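# Stand the folded letter upright in the rack's red-board slot

## Task

Place the folded letter in the rack slot that lies between the two red boards, standing upright and resting on the bottom of that slot, without being squashed, and without moving the rack from its spot.

## Robot and tools

Robot: two six-joint arms, left_arm and right_arm, each ending in a parallel gripper. Gripper fingers point along the gripper's own +z axis and open/close along its y axis. end_effector_position is the spot between the pads when shut; fingertips stick out about 33 mm past it at gaps up to 40 mm, only about 9 mm when wide open. left_arm's fingers can fold: only the outer quarter of each pad (near the tip) grips firmly; parts held nearer the palm may slip out or be squeezed too hard, and tips pushed against a surface fold easily, hiding contact. right_arm's fingers are rigid.

Frames: the scene frame has its origin on the table surface, halfway between the nominal arm bases, +z up, +x away over the table, left_arm toward +y. Real bases: left_arm at (+0.079, +0.471, 0) m, quat_wxyz (+1.000, 0, 0, 0); right_arm at (-0.048, -0.574, 0) m, quat_wxyz (+0.999, 0, 0, -0.032). Each arm's hand pose, velocities and wrist-camera poses are reported in that arm's own base frame; fixed cameras and the table use the scene frame. Printed hand positions can be off by a few cm.

Joint order (used in every row and every per-joint result list): wrist roll, shoulder, wrist pitch, waist, elbow, forearm roll. Stated ranges in rad: elbow -2.792 to 2.792, all others -6.283 to 6.283.

A row is one flat list of 18 numbers, all in [-1, 1], covering both arms even if only one moves: left_arm's 6 joint values, then its gripper position, force_limit, speed; then the same 9 for right_arm. Joint values are offsets, not poses: each is scaled (1.0 = 1.553 rad for waist and shoulder, 2.33 rad for elbow, 2.913 rad for forearm roll, wrist pitch, wrist roll) and added to the arm's Joint targets as they stood when the action or call began, not to the previous row. Sending the same offset again moves further. Send 0 for all six to hold an arm. Gripper numbers are absolute commands: position +1 = fully open (140 mm), about -0.8 = pads touching, -1 = close until blocked. force_limit sets squeeze (about 14 N at -1 up to 58 N at +1 with a slow close); speed sets finger speed (about 30 mm/s at -1, 250 at +1); faster closes grip much harder. Both start at +1. To leave a gripper alone, repeat its last three numbers.

execute_actions(actions, cameras): actions is a list of actions; each action is up to 15 rows, one per 1/30 s step, the last row repeated if fewer. Offsets that push a joint more than 0.010 rad beyond its range are refused. cameras: list of names, ["all"], or []; an empty actions list returns state plus all images.

move(target, speed, blend, stop_force, zero, blocking, cameras): target is one 18-number row or a list of up to 15 rows; every row's offsets count from the same starting Joint targets. All joints move together along a joint-space path, so the hand curves and does not avoid obstacles. speed: rad/s of the joint with furthest to travel, 0.01 to 3.92, default 0.5 (one value or one per target). blend: rad corner rounding per target, 0 = stop at each. stop_force: 10 to 80 N; an arm halts when the estimated push against its motion exceeds this above its zero; use a low speed for touching, and leave it out when backing away from contact. zero (default true) re-zeros before the move. blocking=false returns after about 0.5 s while motion continues (not allowed with stop_force). Its result adds a move: line such as done, off_target, moving, held or fault, plus limits=held if steps were withheld.

wait(seconds 0 to 10, cameras); stop(cameras) brakes a running move; zoom_image(camera, region [x0, y0, x1, y1] in pixels from the top-left, at most 504 by 504) on cam_head_left, cam_head_right, cam_high, cam_low, cam_left_wrist or cam_right_wrist (all 672x504); clear_fault(arm) clears a reported torque or force fault; finished_scene(scene: current scene number) ends the scene for good.

Results: Joint positions, velocities ("within noise" when still), Joint targets (the base for your next offsets), torques, external torque estimates, flange force along gripper axes (includes held weight and error), end_effector pose. object_status: 0 moving, 1 blocked while opening, 2 blocked while closing (a grip), 3 reached command or pads met. position_measured in counts: 3 open, about 75 = 100 mm, 139 = 60 mm, 200 = 20 mm, 230 pads meet. Wrist depth: 7x7 grid of distances in front of each wrist camera, rows split by " / ", "-" for no value. "joint sent to its limit", "joint command not followed" (clearance check between arms), MOTOR HOT and OVER-TEMPERATURE FAULT lines may appear.

Avoid: contact torques at joint load limits (waist and shoulder 309, elbow 145, wrist joints 40.9 N m) or 144 N outside force, which stop the arm until clear_fault; stiff arms fault even slightly past firm contact. Don't let the arms or grippers press on each other. Don't drop, fling or push anything off the table, strike fixed objects, crush the letter, or shove the rack. Holding loads or stretching out heats motors.

Each tool is called as a command line: name --argument value for each argument, lists and objects as JSON in quotes; but a table of rows of numbers goes row by row, as --pt "numbers of a row", without its own name.

## Session

execute_actions --actions '[]'

Scene clock: 0.00 s.
left_arm: end_effector_position=(+0.5073, -0.2667, +0.3890) position_measured=3 object_status=3 end_effector_quat_wxyz=(+0.134, +0.670, -0.724, +0.096) | right_arm: end_effector_position=(+0.0190, -0.4554, +0.1651) position_measured=3 object_status=3 end_effector_quat_wxyz=(+0.344, +0.705, -0.397, +0.476)
Joint names: [wrist roll, shoulder, wrist pitch, waist, elbow, forearm roll]
Joint positions: left_arm=[2.911 -0.005 1.404 -0.357 1.699 -0.332] | right_arm=[-1.215 -0.071 1.125 -2.335 2.761 1.768]
Joint velocities: within noise
Joint torques (N m): no reading
External joint torques (N m): no reading
Flange force (N): no reading
Wrist depth (mm): cam_left_wrist=[516 518 526 532 532 - 548 / 509 524 533 532 537 542 548 / 531 527 516 534 539 545 552 / 109 139 534 532 544 542 126 / - 130 557 - 544 528 114 / 532 540 533 527 550 523 557 / 534 539 539 549 557 558 566] | cam_right_wrist=[2007 1845 1634 1589 1378 1285 1210 / 2265 1875 1746 1658 1395 1354 1362 / 472 483 507 531 1658 1535 1403 / 398 139 400 415 437 152 128 / - 301 331 344 353 357 116 / - 272 283 290 294 302 299 / - 240 244 243 256 260 265]
Joint targets: left_arm=[2.911 -0.005 1.404 -0.357 1.699 -0.332] | right_arm=[-1.215 -0.071 1.125 -2.335 2.761 1.768]
Tool commands: left_gripper/position=+1.0 left_gripper/force_limit=+1.0 left_gripper/speed=+1.0 right_gripper/position=+1.0 right_gripper/force_limit=+1.0 right_gripper/speed=+1.0

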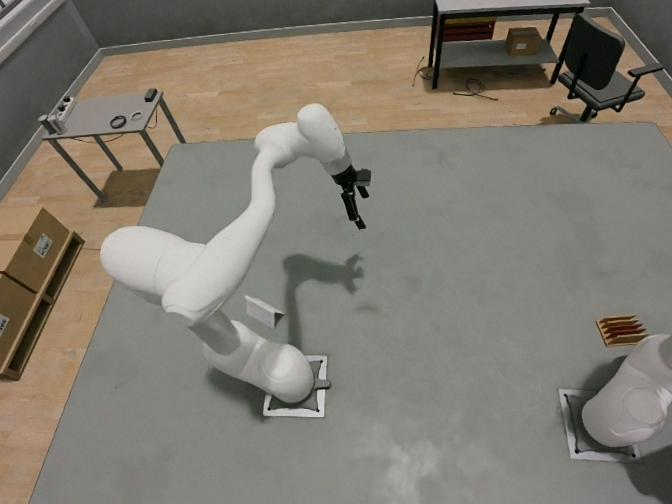

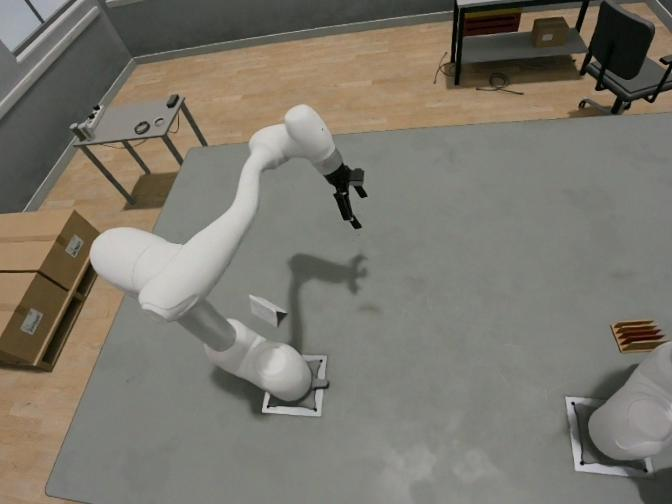

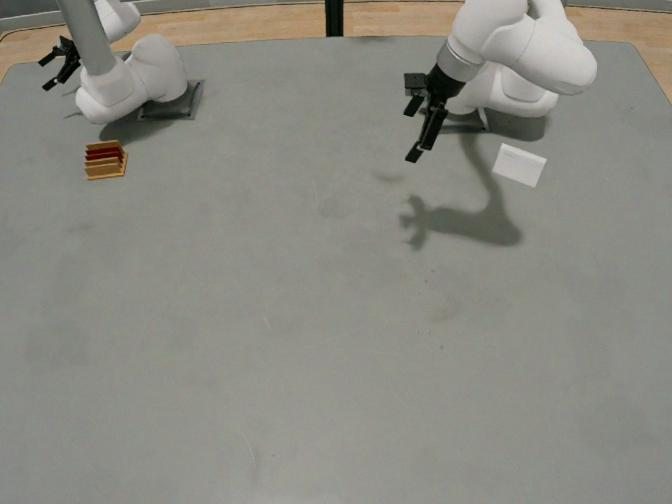

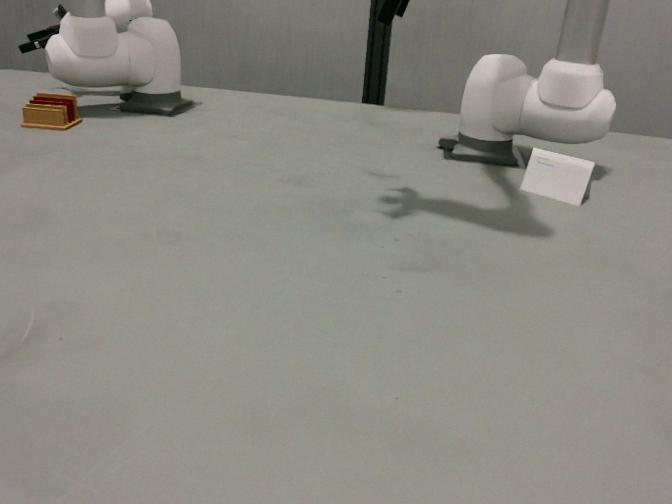

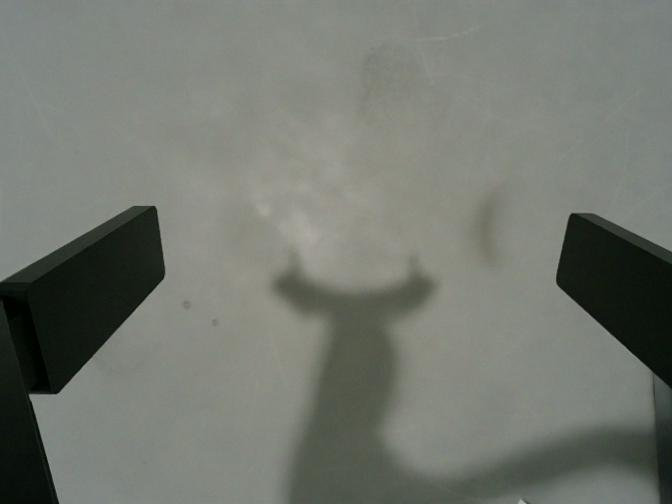

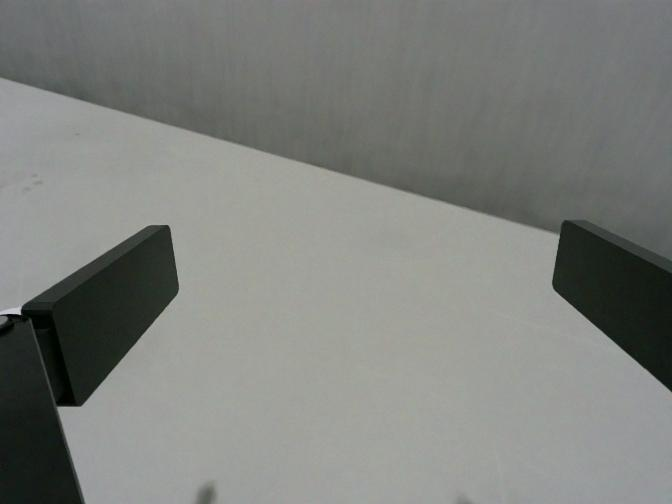

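zoom_image --camera "cam_high" --region '[440, 100, 600, 220]'

zoom_image --camera "cam_high" --region '[60, 110, 180, 200]'

zoom_image --camera "cam_head_left" --region '[220, 270, 340, 360]'

zoom_image --camera "cam_head_right" --region '[560, 280, 672, 364]'

zoom_image --camera "cam_low" --region '[500, 120, 620, 210]'

zoom_image --camera "cam_low" --region '[0, 70, 120, 160]'

Scaled by 3.150.

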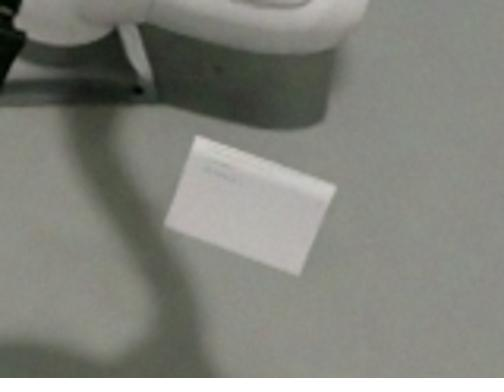

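Scaled by 4.200.

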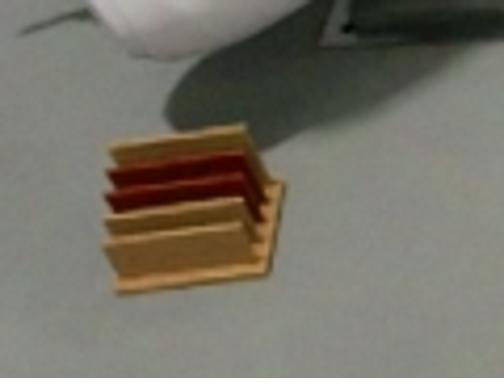

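Scaled by 4.200.

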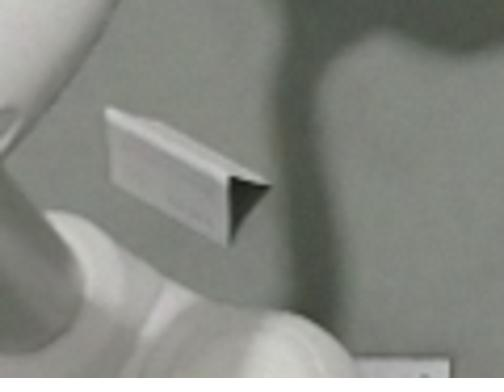

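Scaled by 4.500.

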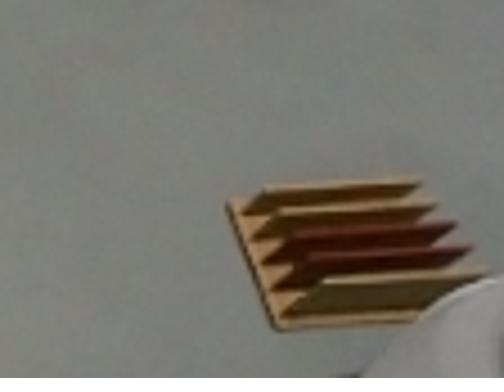

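Scaled by 4.200.

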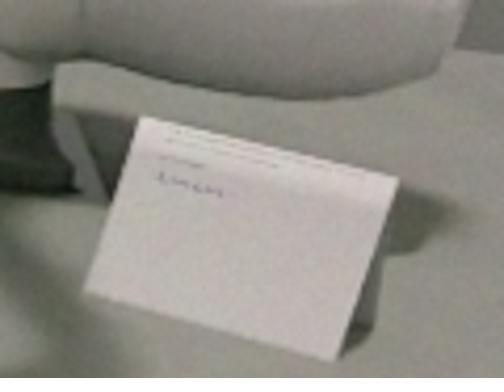

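Scaled by 4.200.

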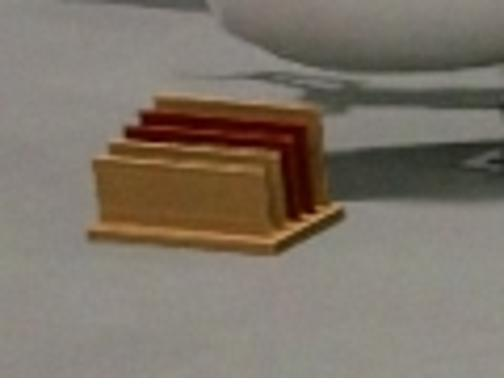

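move --target '[0.312, -0.2578, 0.0946, 0.3465, 0.0722, 0.1140, 1.0, 1.0, 1.0, 0.3278, -0.1726, 0.1812, 0.9659, -0.4005, -0.6069, 1.0, 1.0, 1.0]' --speed 1.2 --cameras '["cam_left_wrist"]'

move --target '[0, 0, 0, 0, 0, 0, 1.0, 1.0, 1.0, 0, 0, 0, 0.412, 0, 0, 1.0, 1.0, 1.0]' --speed 1.0 --cameras '["cam_left_wrist", "cam_right_wrist"]'

Scene clock: 105.40 s.
left_arm: end_effector_position=(+0.3002, +0.0899, +0.4502) position_measured=3 object_status=3 end_effector_quat_wxyz=(+0.000, -0.512, +0.859, +0.000) | right_arm: end_effector_position=(+0.2613, -0.2365, +0.4509) position_measured=3 object_status=3 end_effector_quat_wxyz=(+0.000, +0.878, +0.478, +0.000)
Joint names: [wrist roll, shoulder, wrist pitch, waist, elbow, forearm roll]
Joint positions: left_arm=[3.819 -0.405 1.679 0.181 1.868 0] | right_arm=[-0.26 -0.34 1.653 -0.834 1.827 0.001]
Joint torques (N m): left_arm=[-0.09 -1.88 0.42 -0.48 -43.27 4.03] | right_arm=[-0.21 -5.35 -0.1 -2.99 -39.04 4.46]
External joint torques (N m): left_arm=[0.09 1.38 -0.41 0.31 0.92 0.28] | right_arm=[0.21 -2.26 0.11 3 -3.2 -0.07]
Flange force (N): left_arm=[-2.2 -0.4 2.2] | right_arm=[8.9 1.9 -5.9]
Wrist depth (mm): cam_left_wrist=[572 526 533 533 545 533 371 / 573 554 553 557 561 561 427 / - 589 - 589 583 590 593 / - 130 - 643 - 624 132 / - 659 - 674 668 681 114 / 699 - 718 721 723 - 767 / - - 780 812 795 743 777] | cam_right_wrist=[371 520 504 507 525 518 514 / 388 526 555 538 - 549 547 / 449 575 575 578 - 573 568 / 597 133 627 593 590 599 122 / - 120 655 687 - - 116 / - 706 643 643 - 697 1578 / - 1694 - 659 1787 1670 1589]
Joint targets: left_arm=[3.820 -0.405 1.679 0.181 1.868 0.000] | right_arm=[-0.260 -0.340 1.653 -0.834 1.827 0.001]
move: done
Images, in order (width x height): cam_left_wrist 672x504.

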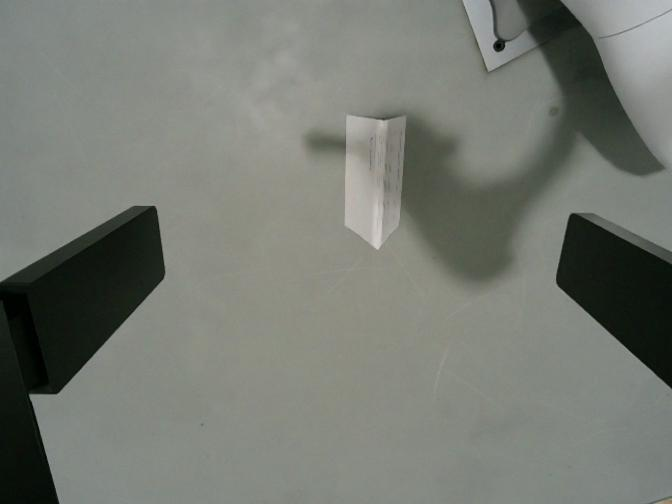

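Scene clock: 106.73 s.
left_arm: end_effector_position=(+0.3001, +0.0899, +0.4502) position_measured=3 object_status=3 end_effector_quat_wxyz=(+0.000, -0.512, +0.859, +0.000) | right_arm: end_effector_position=(+0.3508, -0.0337, +0.4510) position_measured=3 object_status=3 end_effector_quat_wxyz=(+0.000, +0.684, +0.730, +0.000)
Joint names: [wrist roll, shoulder, wrist pitch, waist, elbow, forearm roll]
Joint positions: left_arm=[3.82 -0.405 1.679 0.181 1.868 0] | right_arm=[-0.26 -0.34 1.653 -0.194 1.827 0.001]
Joint torques (N m): left_arm=[0.03 -0.38 0.41 -0.2 -43.58 4.04] | right_arm=[-0.08 -5.35 -0.1 -4.6 -39.2 4.61]
External joint torques (N m): left_arm=[-0.03 -0.65 -0.38 0.2 1.18 0.27] | right_arm=[0.08 -2.05 0.1 4.57 -3.06 -0.23]
Flange force (N): left_arm=[0.9 1.7 3.0] | right_arm=[12.9 3.1 -5.6]
Wrist depth (mm): cam_left_wrist=[537 553 531 533 530 534 367 / 566 576 562 554 561 581 405 / 599 597 599 591 566 596 594 / - 139 634 637 634 627 132 / - 674 653 660 674 691 114 / - 732 718 - 721 723 736 / - - 787 782 - - 777] | cam_right_wrist=[370 495 514 521 - 521 513 / 384 536 569 555 553 542 546 / 543 594 575 538 582 582 581 / 604 132 - 594 - 153 121 / - 121 655 654 639 644 116 / - 695 687 745 691 691 695 / - 743 - 797 740 745 -]
Joint targets: left_arm=[3.820 -0.405 1.679 0.181 1.868 0.000] | right_arm=[-0.260 -0.340 1.653 -0.194 1.827 0.001]
move: done
Images, in order (width x height): cam_left_wrist 672x504, cam_right_wrist 672x504.

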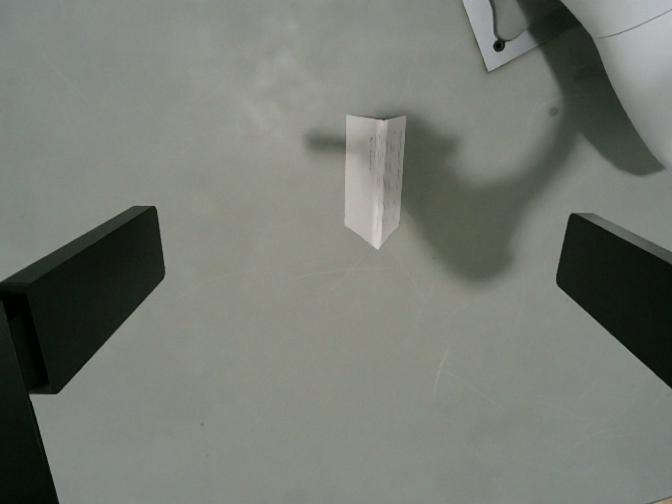

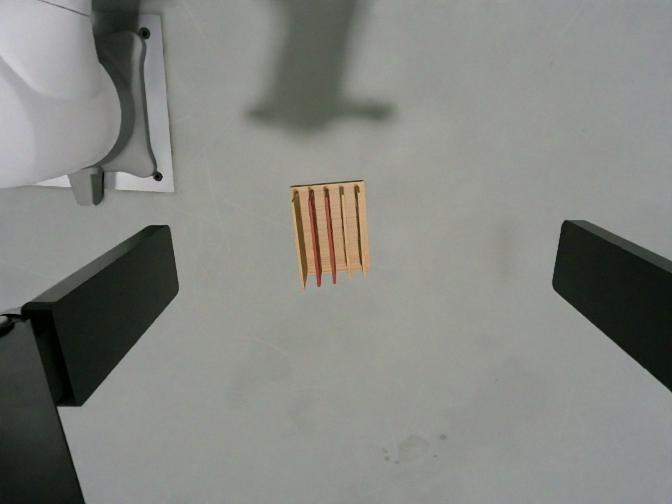

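zoom_image --camera "cam_right_wrist" --region '[265, 165, 395, 300]'

move --target '[0.0751, 0.0148, -0.1271, 0.1409, 0.1488, 0, 0.175, 1.0, 1.0, -0.1093, 0.0501, -0.1014, -0.2051, 0.0941, 0, 1.0, 1.0, 1.0]' --speed 0.8 --cameras '["cam_left_wrist", "cam_right_wrist"]'

Scaled by 3.733.

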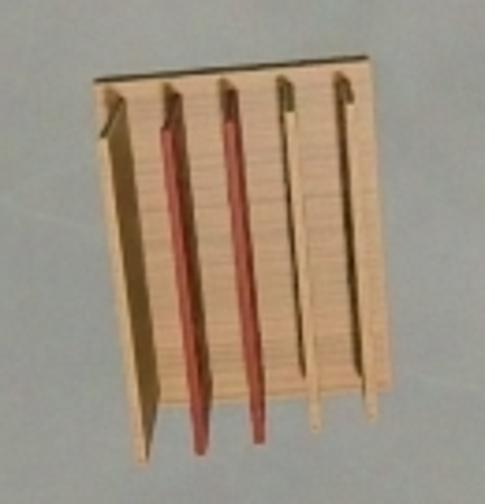

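Scene clock: 188.70 s.
left_arm: end_effector_position=(+0.2713, +0.1520, +0.2509) position_measured=107 object_status=3 end_effector_quat_wxyz=(+0.000, -0.512, +0.859, +0.000) | right_arm: end_effector_position=(+0.3529, -0.1588, +0.3002) position_measured=3 object_status=3 end_effector_quat_wxyz=(-0.001, +0.684, +0.730, +0.000)
Joint names: [wrist roll, shoulder, wrist pitch, waist, elbow, forearm roll]
Joint positions: left_arm=[4.038 -0.382 1.309 0.4 2.214 0] | right_arm=[-0.578 -0.262 1.358 -0.513 2.047 0.001]
Joint torques (N m): left_arm=[-0.15 -1.86 0.55 0.47 -41.34 3.96] | right_arm=[0.1 -12.51 -0.39 -1.04 -38.2 4.54]
External joint torques (N m): left_arm=[0.14 0.09 -0.52 -0.29 0.16 0.26] | right_arm=[-0.1 -1.76 0.41 1.14 -3.11 -0.25]
Flange force (N): left_arm=[-0.1 -0.6 1.4] | right_arm=[2.0 2.0 -6.3]
Wrist depth (mm): cam_left_wrist=[- 349 350 349 348 349 353 / 371 370 369 323 369 366 367 / 393 391 - 343 389 - 390 / 412 413 142 362 410 130 408 / - 77 432 434 442 111 84 / - - 476 494 476 - - / - - 506 515 536 - -] | cam_right_wrist=[381 386 385 388 384 383 383 / 406 404 401 396 404 408 406 / 432 423 430 414 416 424 424 / 450 139 457 438 474 445 128 / - 476 481 489 496 - 116 / - - 514 520 521 512 - / - 579 579 553 557 551 -]
Joint targets: left_arm=[4.038 -0.382 1.309 0.400 2.214 0.000] | right_arm=[-0.578 -0.262 1.358 -0.513 2.047 0.001]
move: done
Images, in order (width x height): cam_left_wrist 672x504, cam_right_wrist 672x504.

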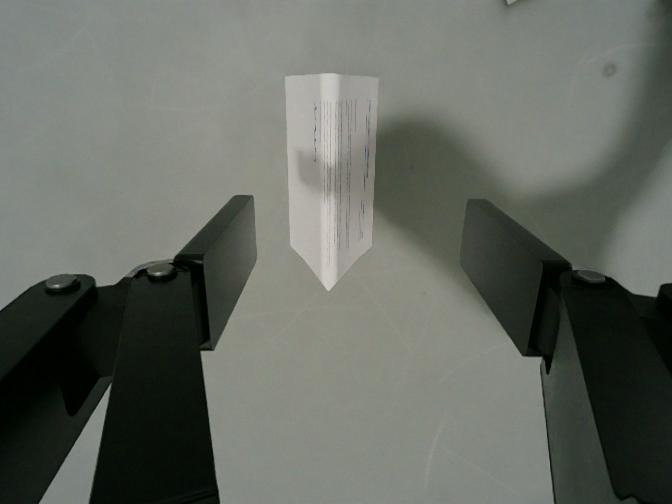

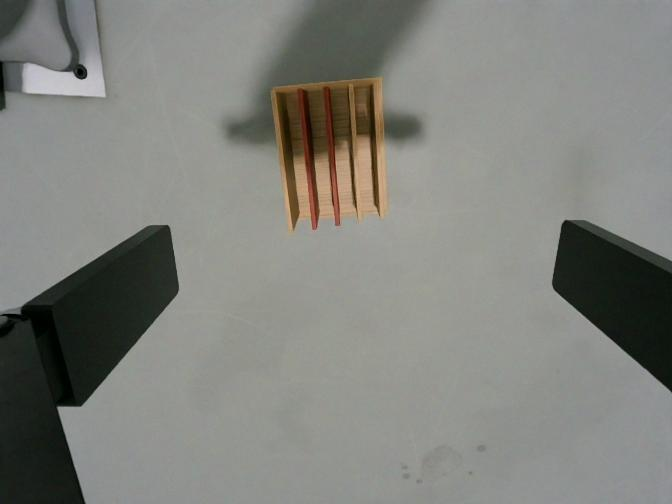

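zoom_image --camera "cam_right_wrist" --region '[256, 64, 406, 244]'

move --target '[-0.0024, 0.0947, -0.1042, -0.0051, 0.0674, 0, 0.175, 1.0, 1.0, 0, 0, 0, 0, 0, 0, 1.0, 1.0, 1.0]' --speed 0.5 --cameras '["cam_left_wrist", "cam_low"]'

zoom_image --camera "cam_low" --region '[500, 90, 640, 230]'

Scaled by 2.800.

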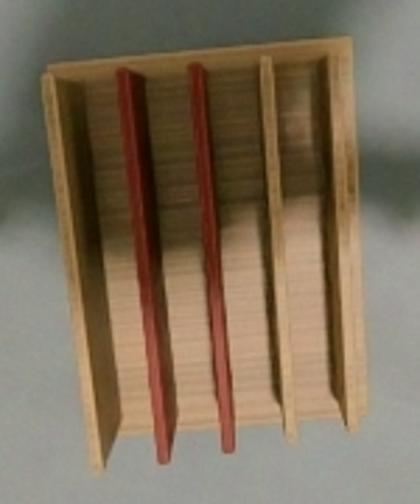

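Scene clock: 233.17 s.
left_arm: end_effector_position=(+0.2896, +0.1569, +0.1234) position_measured=107 object_status=3 end_effector_quat_wxyz=(+0.000, -0.511, +0.859, +0.000) | right_arm: end_effector_position=(+0.3528, -0.1589, +0.3001) position_measured=3 object_status=3 end_effector_quat_wxyz=(-0.001, +0.684, +0.730, +0.000)
Joint names: [wrist roll, shoulder, wrist pitch, waist, elbow, forearm roll]
Joint positions: left_arm=[4.031 -0.235 1.006 0.392 2.371 0] | right_arm=[-0.578 -0.262 1.358 -0.513 2.047 0.001]
Joint torques (N m): left_arm=[0.05 -12.53 0.59 -0.49 -36.51 3.38] | right_arm=[-0.06 -12.28 -0.06 -1.9 -38.36 4.56]
External joint torques (N m): left_arm=[-0.05 0.82 -0.56 0.59 0.48 0.29] | right_arm=[0.06 -2.05 0.08 1.92 -3 -0.27]
Flange force (N): left_arm=[-2.1 0.6 3.0] | right_arm=[4.3 2.9 -5.6]
Wrist depth (mm): cam_left_wrist=[234 234 233 219 230 233 232 / 247 247 247 178 243 245 246 / 262 262 261 190 258 260 260 / 275 275 142 208 270 130 277 / - 77 293 225 297 111 84 / - - 318 318 317 - - / - - 342 342 342 - -] | cam_right_wrist=[376 379 392 384 387 386 385 / 408 408 403 397 401 404 403 / 428 429 425 416 452 428 428 / 454 139 464 454 452 447 122 / - 138 487 473 485 488 116 / - 520 520 512 513 516 525 / - 557 528 562 553 570 557]
Joint targets: left_arm=[4.031 -0.235 1.005 0.392 2.371 0.000] | right_arm=[-0.578 -0.262 1.358 -0.513 2.047 0.001]
move: done
Images, in order (width x height): cam_low 672x504, cam_left_wrist 672x504.

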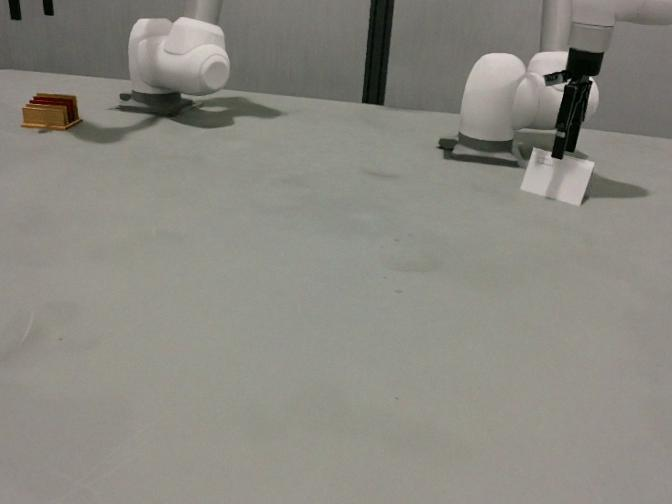

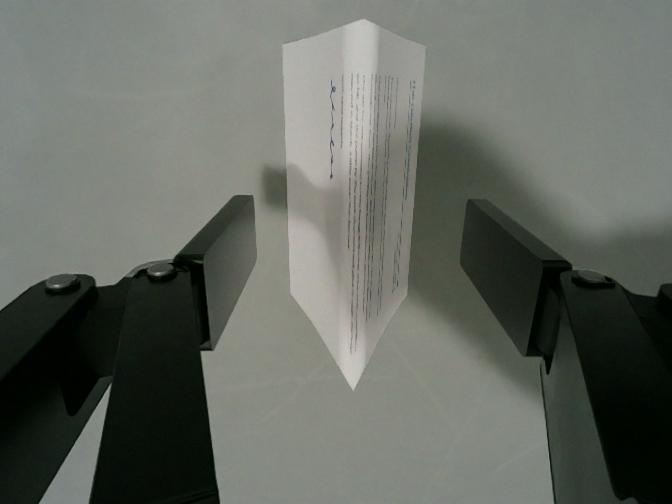

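Scaled by 3.600.

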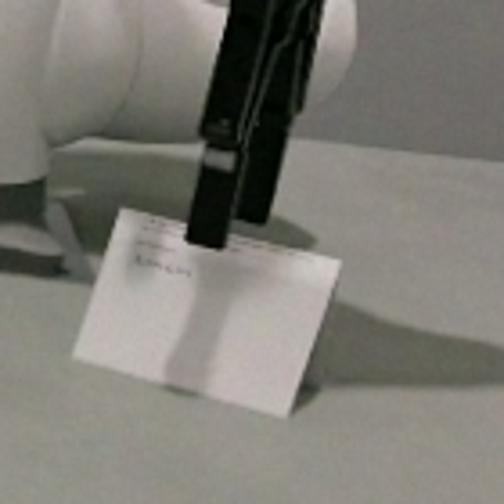

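move --target '[0, 0, 0, 0, 0, 0, -1.0, -1.0, -1.0, 0, 0, 0, 0, 0, 0, 1.0, 1.0, 1.0]' --speed 0.5 --cameras '["cam_left_wrist", "cam_low"]'

zoom_image --camera "cam_low" --region '[500, 90, 640, 230]'

Scene clock: 273.70 s.
left_arm: end_effector_position=(+0.2896, +0.1569, +0.1233) position_measured=230 object_status=3 end_effector_quat_wxyz=(+0.000, -0.511, +0.859, +0.000) | right_arm: end_effector_position=(+0.3528, -0.1589, +0.3001) position_measured=3 object_status=3 end_effector_quat_wxyz=(-0.001, +0.684, +0.730, +0.000)
Joint names: [wrist roll, shoulder, wrist pitch, waist, elbow, forearm roll]
Joint positions: left_arm=[4.031 -0.235 1.005 0.392 2.371 0] | right_arm=[-0.578 -0.262 1.358 -0.513 2.047 0.001]
Joint torques (N m): left_arm=[-0.04 -10.67 0.35 -0.16 -36.69 3.44] | right_arm=[-0.08 -12.28 -0.06 -1.98 -38.46 4.51]
External joint torques (N m): left_arm=[0.04 -0.88 -0.32 0.27 0.73 0.23] | right_arm=[0.08 -2.19 0.08 2.07 -2.97 -0.21]
Flange force (N): left_arm=[1.5 2.1 0.6] | right_arm=[4.8 2.9 -5.6]
Wrist depth (mm): cam_left_wrist=[235 234 233 228 230 233 231 / 247 247 247 216 244 246 246 / 262 261 262 224 260 260 260 / 281 278 274 118 274 276 277 / 293 - 77 78 83 79 287 / - - - 62 - 75 66 / - - - - - - 65] | cam_right_wrist=[381 387 396 386 385 383 380 / 410 406 408 396 404 401 401 / 430 432 440 411 428 424 426 / 451 139 454 460 459 443 128 / - 129 489 487 475 497 116 / - 513 523 - 527 530 526 / - 565 561 532 551 562 553]
Joint targets: left_arm=[4.031 -0.235 1.005 0.392 2.371 0.000] | right_arm=[-0.578 -0.262 1.358 -0.513 2.047 0.001]
move: done
Images, in order (width x height): cam_low 672x504, cam_left_wrist 672x504.

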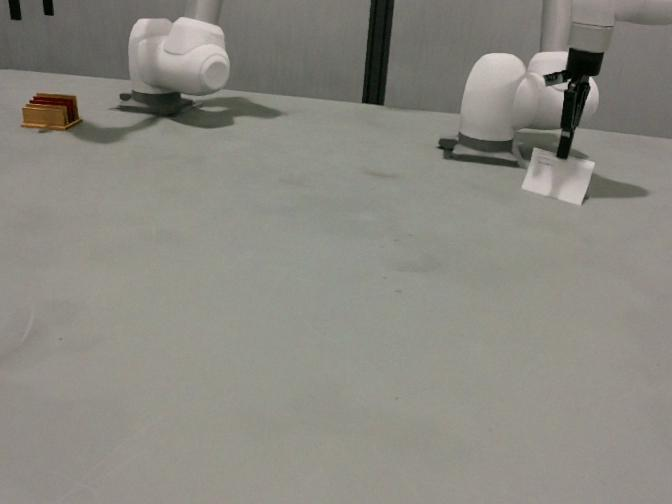

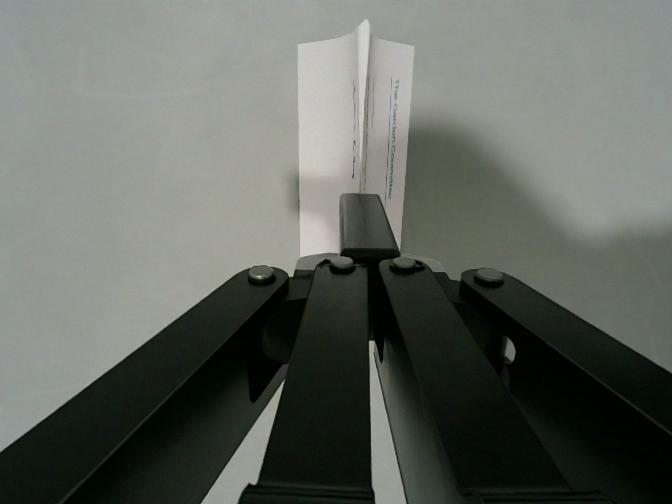

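Scaled by 3.600.

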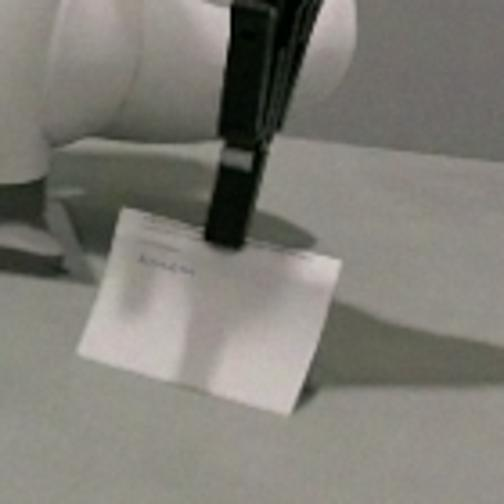

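move --pt "0 -0.0498 0.0623 0 -0.0445 0 -1.0 -1.0 -1.0 0 0 0 0 0 0 1.0 1.0 1.0" --pt "-0.7104 0.3261 0.0575 -0.9595 -0.2890 0 -1.0 -1.0 -1.0 0 0 0 0 0 0 1.0 1.0 1.0" --speed '[0.3, 0.9]' --blend '[0.05, 0]' --cameras '["cam_left_wrist", "cam_low", "cam_high"]'

zoom_image --camera "cam_low" --region '[280, 60, 440, 220]'

Scene clock: 331.90 s.
left_arm: end_effector_position=(+0.3406, -0.5910, +0.2002) position_measured=230 object_status=3 end_effector_quat_wxyz=(+0.000, +0.735, -0.678, +0.000) | right_arm: end_effector_position=(+0.3528, -0.1589, +0.3001) position_measured=3 object_status=3 end_effector_quat_wxyz=(-0.001, +0.684, +0.730, +0.000)
Joint names: [wrist roll, shoulder, wrist pitch, waist, elbow, forearm roll]
Joint positions: left_arm=[1.962 0.272 1.173 -1.098 1.698 0] | right_arm=[-0.578 -0.262 1.358 -0.513 2.047 0.001]
Joint torques (N m): left_arm=[0.07 -67.08 0.27 -0.86 -40.22 3.7] | right_arm=[-0.06 -12.54 -0.04 -1.9 -38.4 4.52]
External joint torques (N m): left_arm=[-0.07 -0.53 -0.32 1.24 0.86 0.32] | right_arm=[0.06 -1.94 0.07 2.12 -2.93 -0.23]
Flange force (N): left_arm=[-3.1 -0.4 1.2] | right_arm=[4.6 3.2 -5.4]
Wrist depth (mm): cam_left_wrist=[304 305 303 299 301 302 301 / 321 322 320 318 319 319 317 / 340 341 340 335 338 338 337 / 362 360 357 112 354 360 361 / 384 - 78 78 83 79 79 / - - - 63 - 75 66 / - - - - - - 65] | cam_right_wrist=[381 385 390 385 386 383 383 / 412 406 406 392 403 403 406 / 437 432 433 408 427 426 424 / 447 132 458 453 467 451 122 / - 477 491 471 488 493 116 / - 522 - - 509 511 522 / - 565 569 555 554 562 545]
Joint targets: left_arm=[1.962 0.272 1.173 -1.099 1.698 0.000] | right_arm=[-0.578 -0.262 1.358 -0.513 2.047 0.001]
move: done
Images, in order (width x height): cam_high 672x504, cam_low 672x504, cam_left_wrist 672x504.

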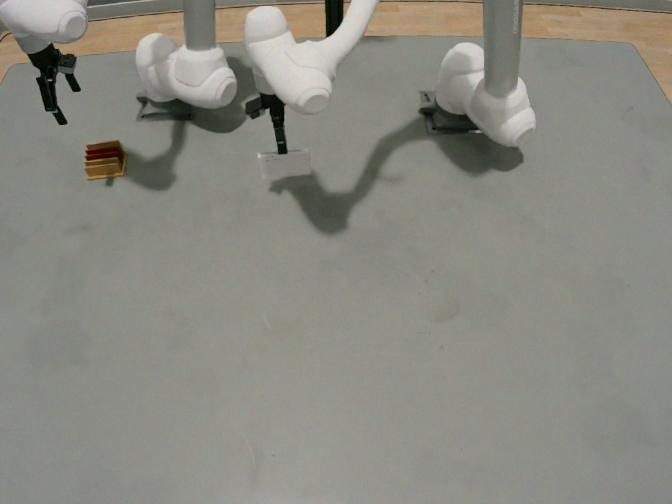

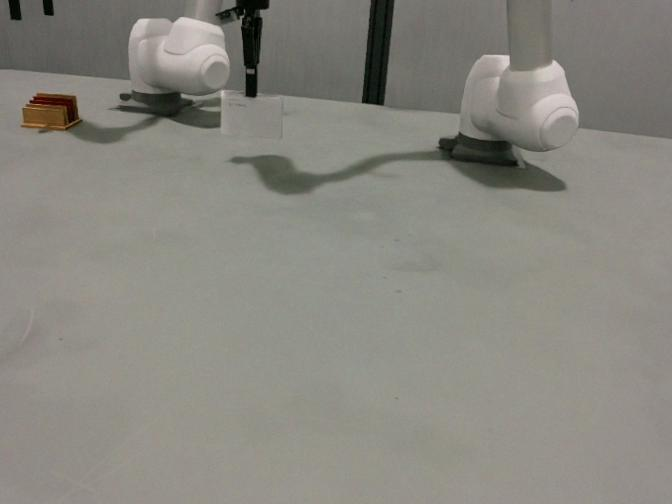

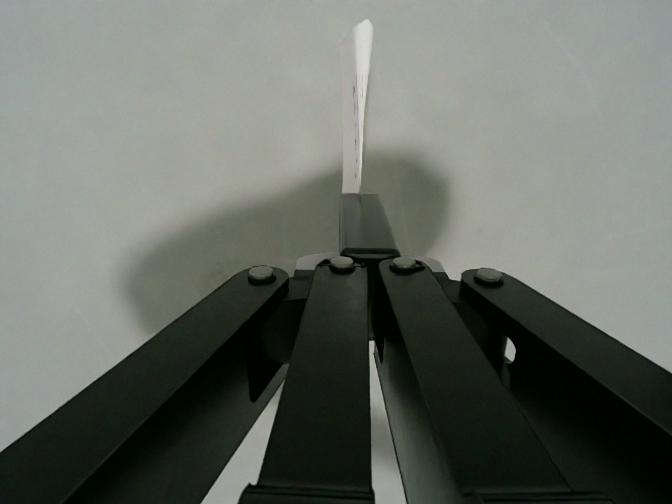

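Scaled by 3.150.

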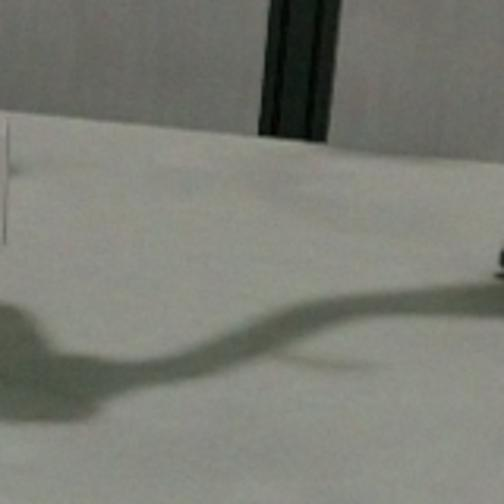

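move --target '[0, 0.0311, -0.0406, 0, 0.0294, 0, -1.0, -1.0, -1.0, 0, 0, 0, 0, 0, 0, 1.0, 1.0, 1.0]' --speed 0.2 --cameras '["cam_left_wrist", "cam_low"]'

zoom_image --camera "cam_low" --region '[190, 70, 310, 190]'

Scene clock: 368.63 s.
left_arm: end_effector_position=(+0.3406, -0.5913, +0.1330) position_measured=230 object_status=3 end_effector_quat_wxyz=(+0.000, +0.735, -0.678, +0.000) | right_arm: end_effector_position=(+0.3528, -0.1589, +0.3001) position_measured=3 object_status=3 end_effector_quat_wxyz=(-0.001, +0.684, +0.730, +0.000)
Joint names: [wrist roll, shoulder, wrist pitch, waist, elbow, forearm roll]
Joint positions: left_arm=[1.962 0.32 1.055 -1.099 1.766 0] | right_arm=[-0.578 -0.262 1.358 -0.513 2.047 0.001]
Joint torques (N m): left_arm=[0.02 -68.69 0.42 0.04 -37.96 3.5] | right_arm=[-0.08 -12.17 -0.06 -1.88 -38.54 4.54]
External joint torques (N m): left_arm=[-0.02 -1.76 -0.47 -0.3 0.71 0.3] | right_arm=[0.08 -2.1 0.08 1.84 -2.8 -0.25]
Flange force (N): left_arm=[-3.6 2.2 0.0] | right_arm=[4.3 2.5 -5.3]
Wrist depth (mm): cam_left_wrist=[243 244 241 241 242 241 241 / 256 256 253 255 255 254 254 / 271 271 274 267 270 269 269 / 289 289 285 118 283 286 286 / 304 - 77 78 83 79 301 / - - - 62 - 75 66 / - - - - - - 65] | cam_right_wrist=[373 386 386 - 386 382 390 / 411 405 403 397 407 410 402 / 426 430 424 412 429 432 429 / - 139 470 456 460 448 128 / - 129 492 491 482 489 116 / - 521 521 521 526 509 516 / - 557 559 559 547 558 -]
Joint targets: left_arm=[1.962 0.320 1.055 -1.099 1.766 0.000] | right_arm=[-0.578 -0.262 1.358 -0.513 2.047 0.001]
move: done
Images, in order (width x height): cam_low 672x504, cam_left_wrist 672x504.

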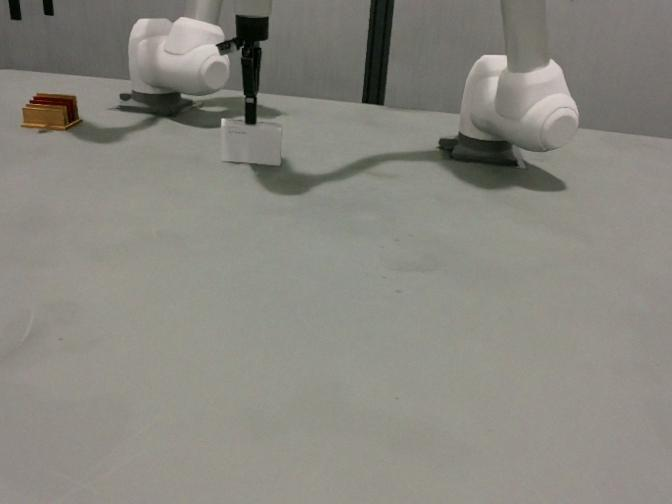

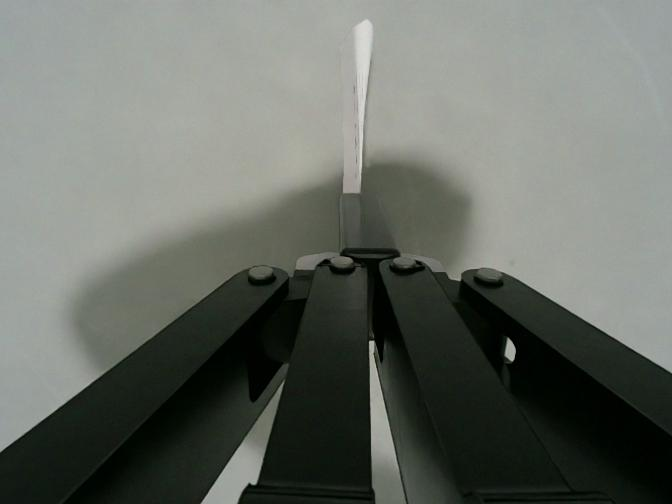

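Scaled by 4.200.

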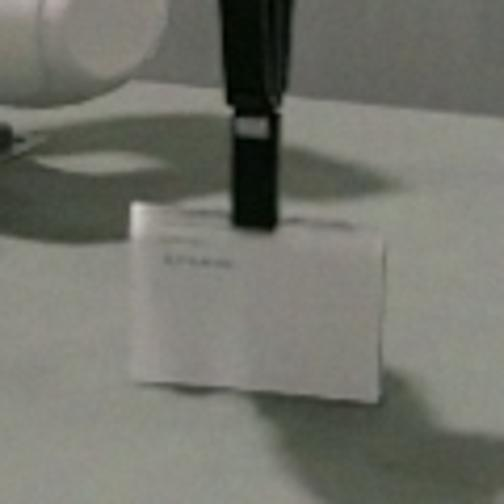

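move --target '[0, 0, 0, 0, 0, 0, 0.175, -1.0, -0.85, 0, 0, 0, 0, 0, 0, 1.0, 1.0, 1.0]' --speed 0.2 --cameras '["cam_left_wrist", "cam_low"]'

zoom_image --camera "cam_low" --region '[190, 70, 310, 190]'

Scene clock: 377.87 s.
left_arm: end_effector_position=(+0.3406, -0.5913, +0.1329) position_measured=107 object_status=0 end_effector_quat_wxyz=(+0.000, +0.735, -0.678, +0.000) | right_arm: end_effector_position=(+0.3528, -0.1589, +0.3001) position_measured=3 object_status=3 end_effector_quat_wxyz=(-0.001, +0.684, +0.730, +0.000)
Joint names: [wrist roll, shoulder, wrist pitch, waist, elbow, forearm roll]
Joint positions: left_arm=[1.962 0.32 1.055 -1.099 1.766 0] | right_arm=[-0.578 -0.262 1.358 -0.513 2.047 0.001]
Joint torques (N m): left_arm=[0 -69.98 0.29 -0.26 -37.68 3.48] | right_arm=[-0.07 -12.44 -0.04 -2.05 -38.57 4.51]
External joint torques (N m): left_arm=[0 -0.33 -0.34 0.34 0.54 0.31] | right_arm=[0.07 -2.05 0.06 2.05 -2.78 -0.22]
Flange force (N): left_arm=[-1.8 0.3 0.8] | right_arm=[4.7 2.8 -5.2]
Wrist depth (mm): cam_left_wrist=[243 243 242 184 241 241 240 / 256 256 251 186 255 255 255 / 271 271 271 201 269 269 269 / 285 284 142 231 286 130 285 / - 77 303 299 306 111 84 / - - 329 329 328 - - / - - 354 355 355 - -] | cam_right_wrist=[379 386 386 384 389 388 389 / 408 409 407 398 405 405 406 / 433 436 430 414 430 428 424 / 453 139 457 453 451 450 128 / - 129 490 484 484 485 116 / - 515 520 522 513 521 523 / - - 559 553 551 555 551]
Joint targets: left_arm=[1.962 0.320 1.055 -1.099 1.766 0.000] | right_arm=[-0.578 -0.262 1.358 -0.513 2.047 0.001]
move: done
Images, in order (width x height): cam_low 672x504, cam_left_wrist 672x504.

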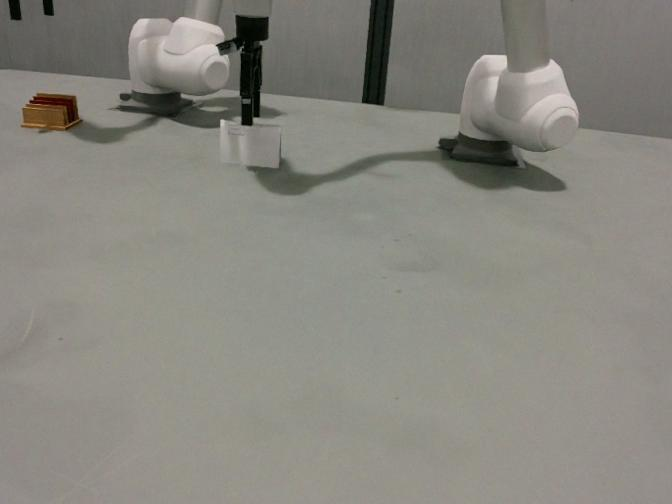

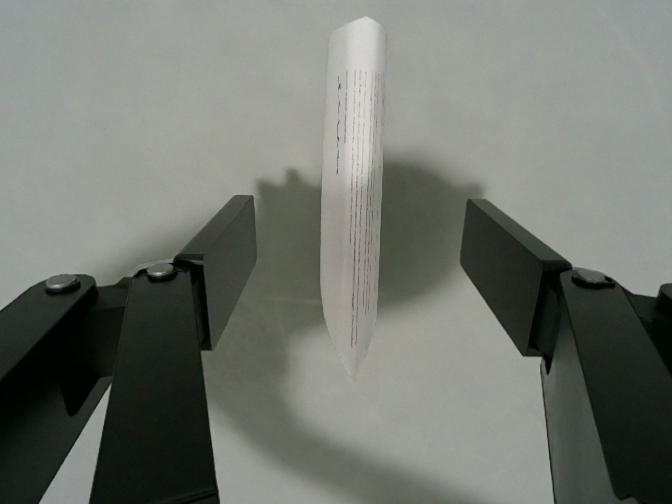

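Scaled by 4.200.

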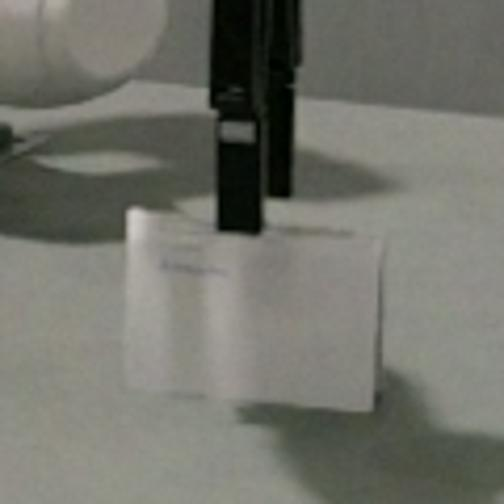

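move --pt "0 -0.0493 0.0701 0 -0.0545 0 0.175 -1.0 -0.85 0.1668 0.1122 -0.0030 0.3334 -0.0712 -0.0001 0.175 -1.0 0.0" --pt "0 -0.2061 0.1156 0.6433 -0.0069 0 0.175 -1.0 -0.85 0.4169 0.2804 -0.0076 0.8335 -0.1779 -0.0003 0.175 -1.0 0.0" --speed '[0.6, 0.9]' --blend '[0.05, 0]' --cameras '["cam_right_wrist", "cam_low"]'

zoom_image --camera "cam_low" --region '[190, 70, 310, 190]'

Scene clock: 428.07 s.
left_arm: end_effector_position=(+0.5507, -0.0204, +0.3402) position_measured=107 object_status=3 end_effector_quat_wxyz=(+0.000, +0.970, -0.243, +0.000) | right_arm: end_effector_position=(+0.4376, +0.4830, +0.3004) position_measured=107 object_status=3 end_effector_quat_wxyz=(+0.000, +0.654, +0.757, +0.000)
Joint names: [wrist roll, shoulder, wrist pitch, waist, elbow, forearm roll]
Joint positions: left_arm=[1.962 0 1.391 -0.099 1.75 0] | right_arm=[0.636 0.174 1.336 0.782 1.632 0]
Joint torques (N m): left_arm=[-0.04 -40.8 0.24 1.38 -42.95 4.03] | right_arm=[-0.01 -56.18 -0.1 -3.51 -38.15 4.52]
External joint torques (N m): left_arm=[0.04 -0.91 -0.29 -1.58 1.02 0.24] | right_arm=[0.01 -2.95 0.06 3.49 -3 -0.26]
Flange force (N): left_arm=[-1.7 4.0 1.8] | right_arm=[5.0 -2.4 -5.4]
Wrist depth (mm): cam_left_wrist=[433 431 432 426 432 416 429 / 460 457 456 455 456 458 454 / 483 484 478 482 481 477 479 / 510 - 142 514 505 130 511 / - 77 536 545 548 111 89 / - - 591 570 583 - - / - - - 634 610 - -] | cam_right_wrist=[389 386 387 384 382 387 384 / - 406 408 398 409 409 411 / 444 436 432 420 428 437 432 / 455 451 150 449 450 126 452 / - 88 114 - 488 118 89 / - - 518 530 509 - - / - - 555 562 558 - -]
Joint targets: left_arm=[1.962 0.000 1.391 -0.099 1.750 0.000] | right_arm=[0.636 0.174 1.336 0.782 1.632 0.000]
move: done
Images, in order (width x height): cam_low 672x504, cam_right_wrist 672x504.

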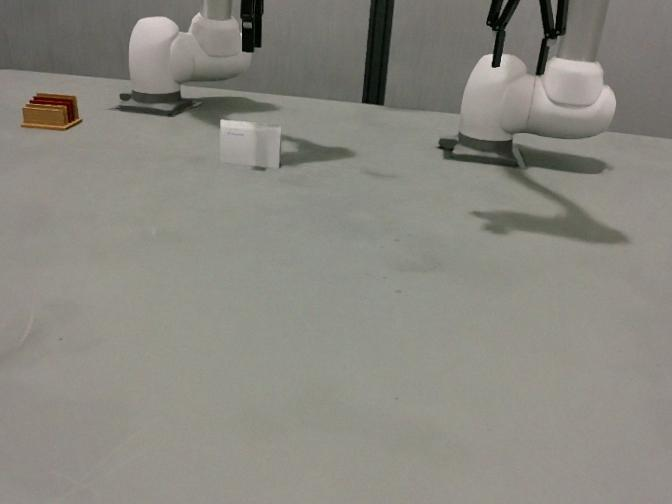

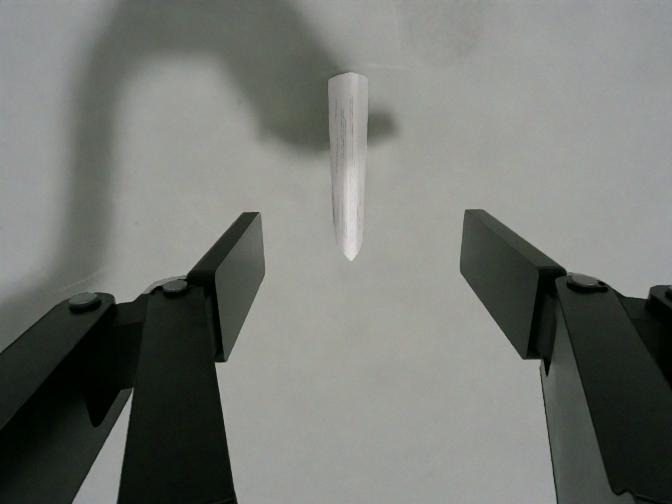

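Scaled by 4.200.

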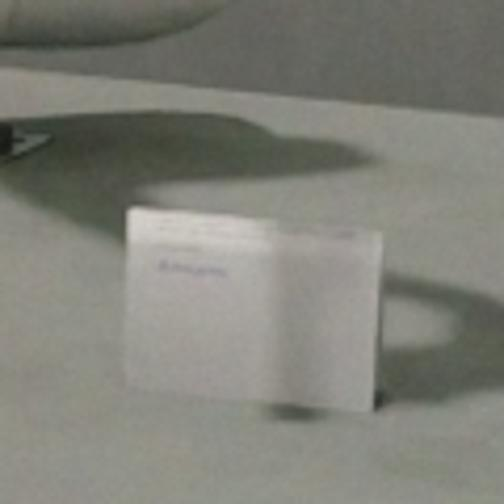

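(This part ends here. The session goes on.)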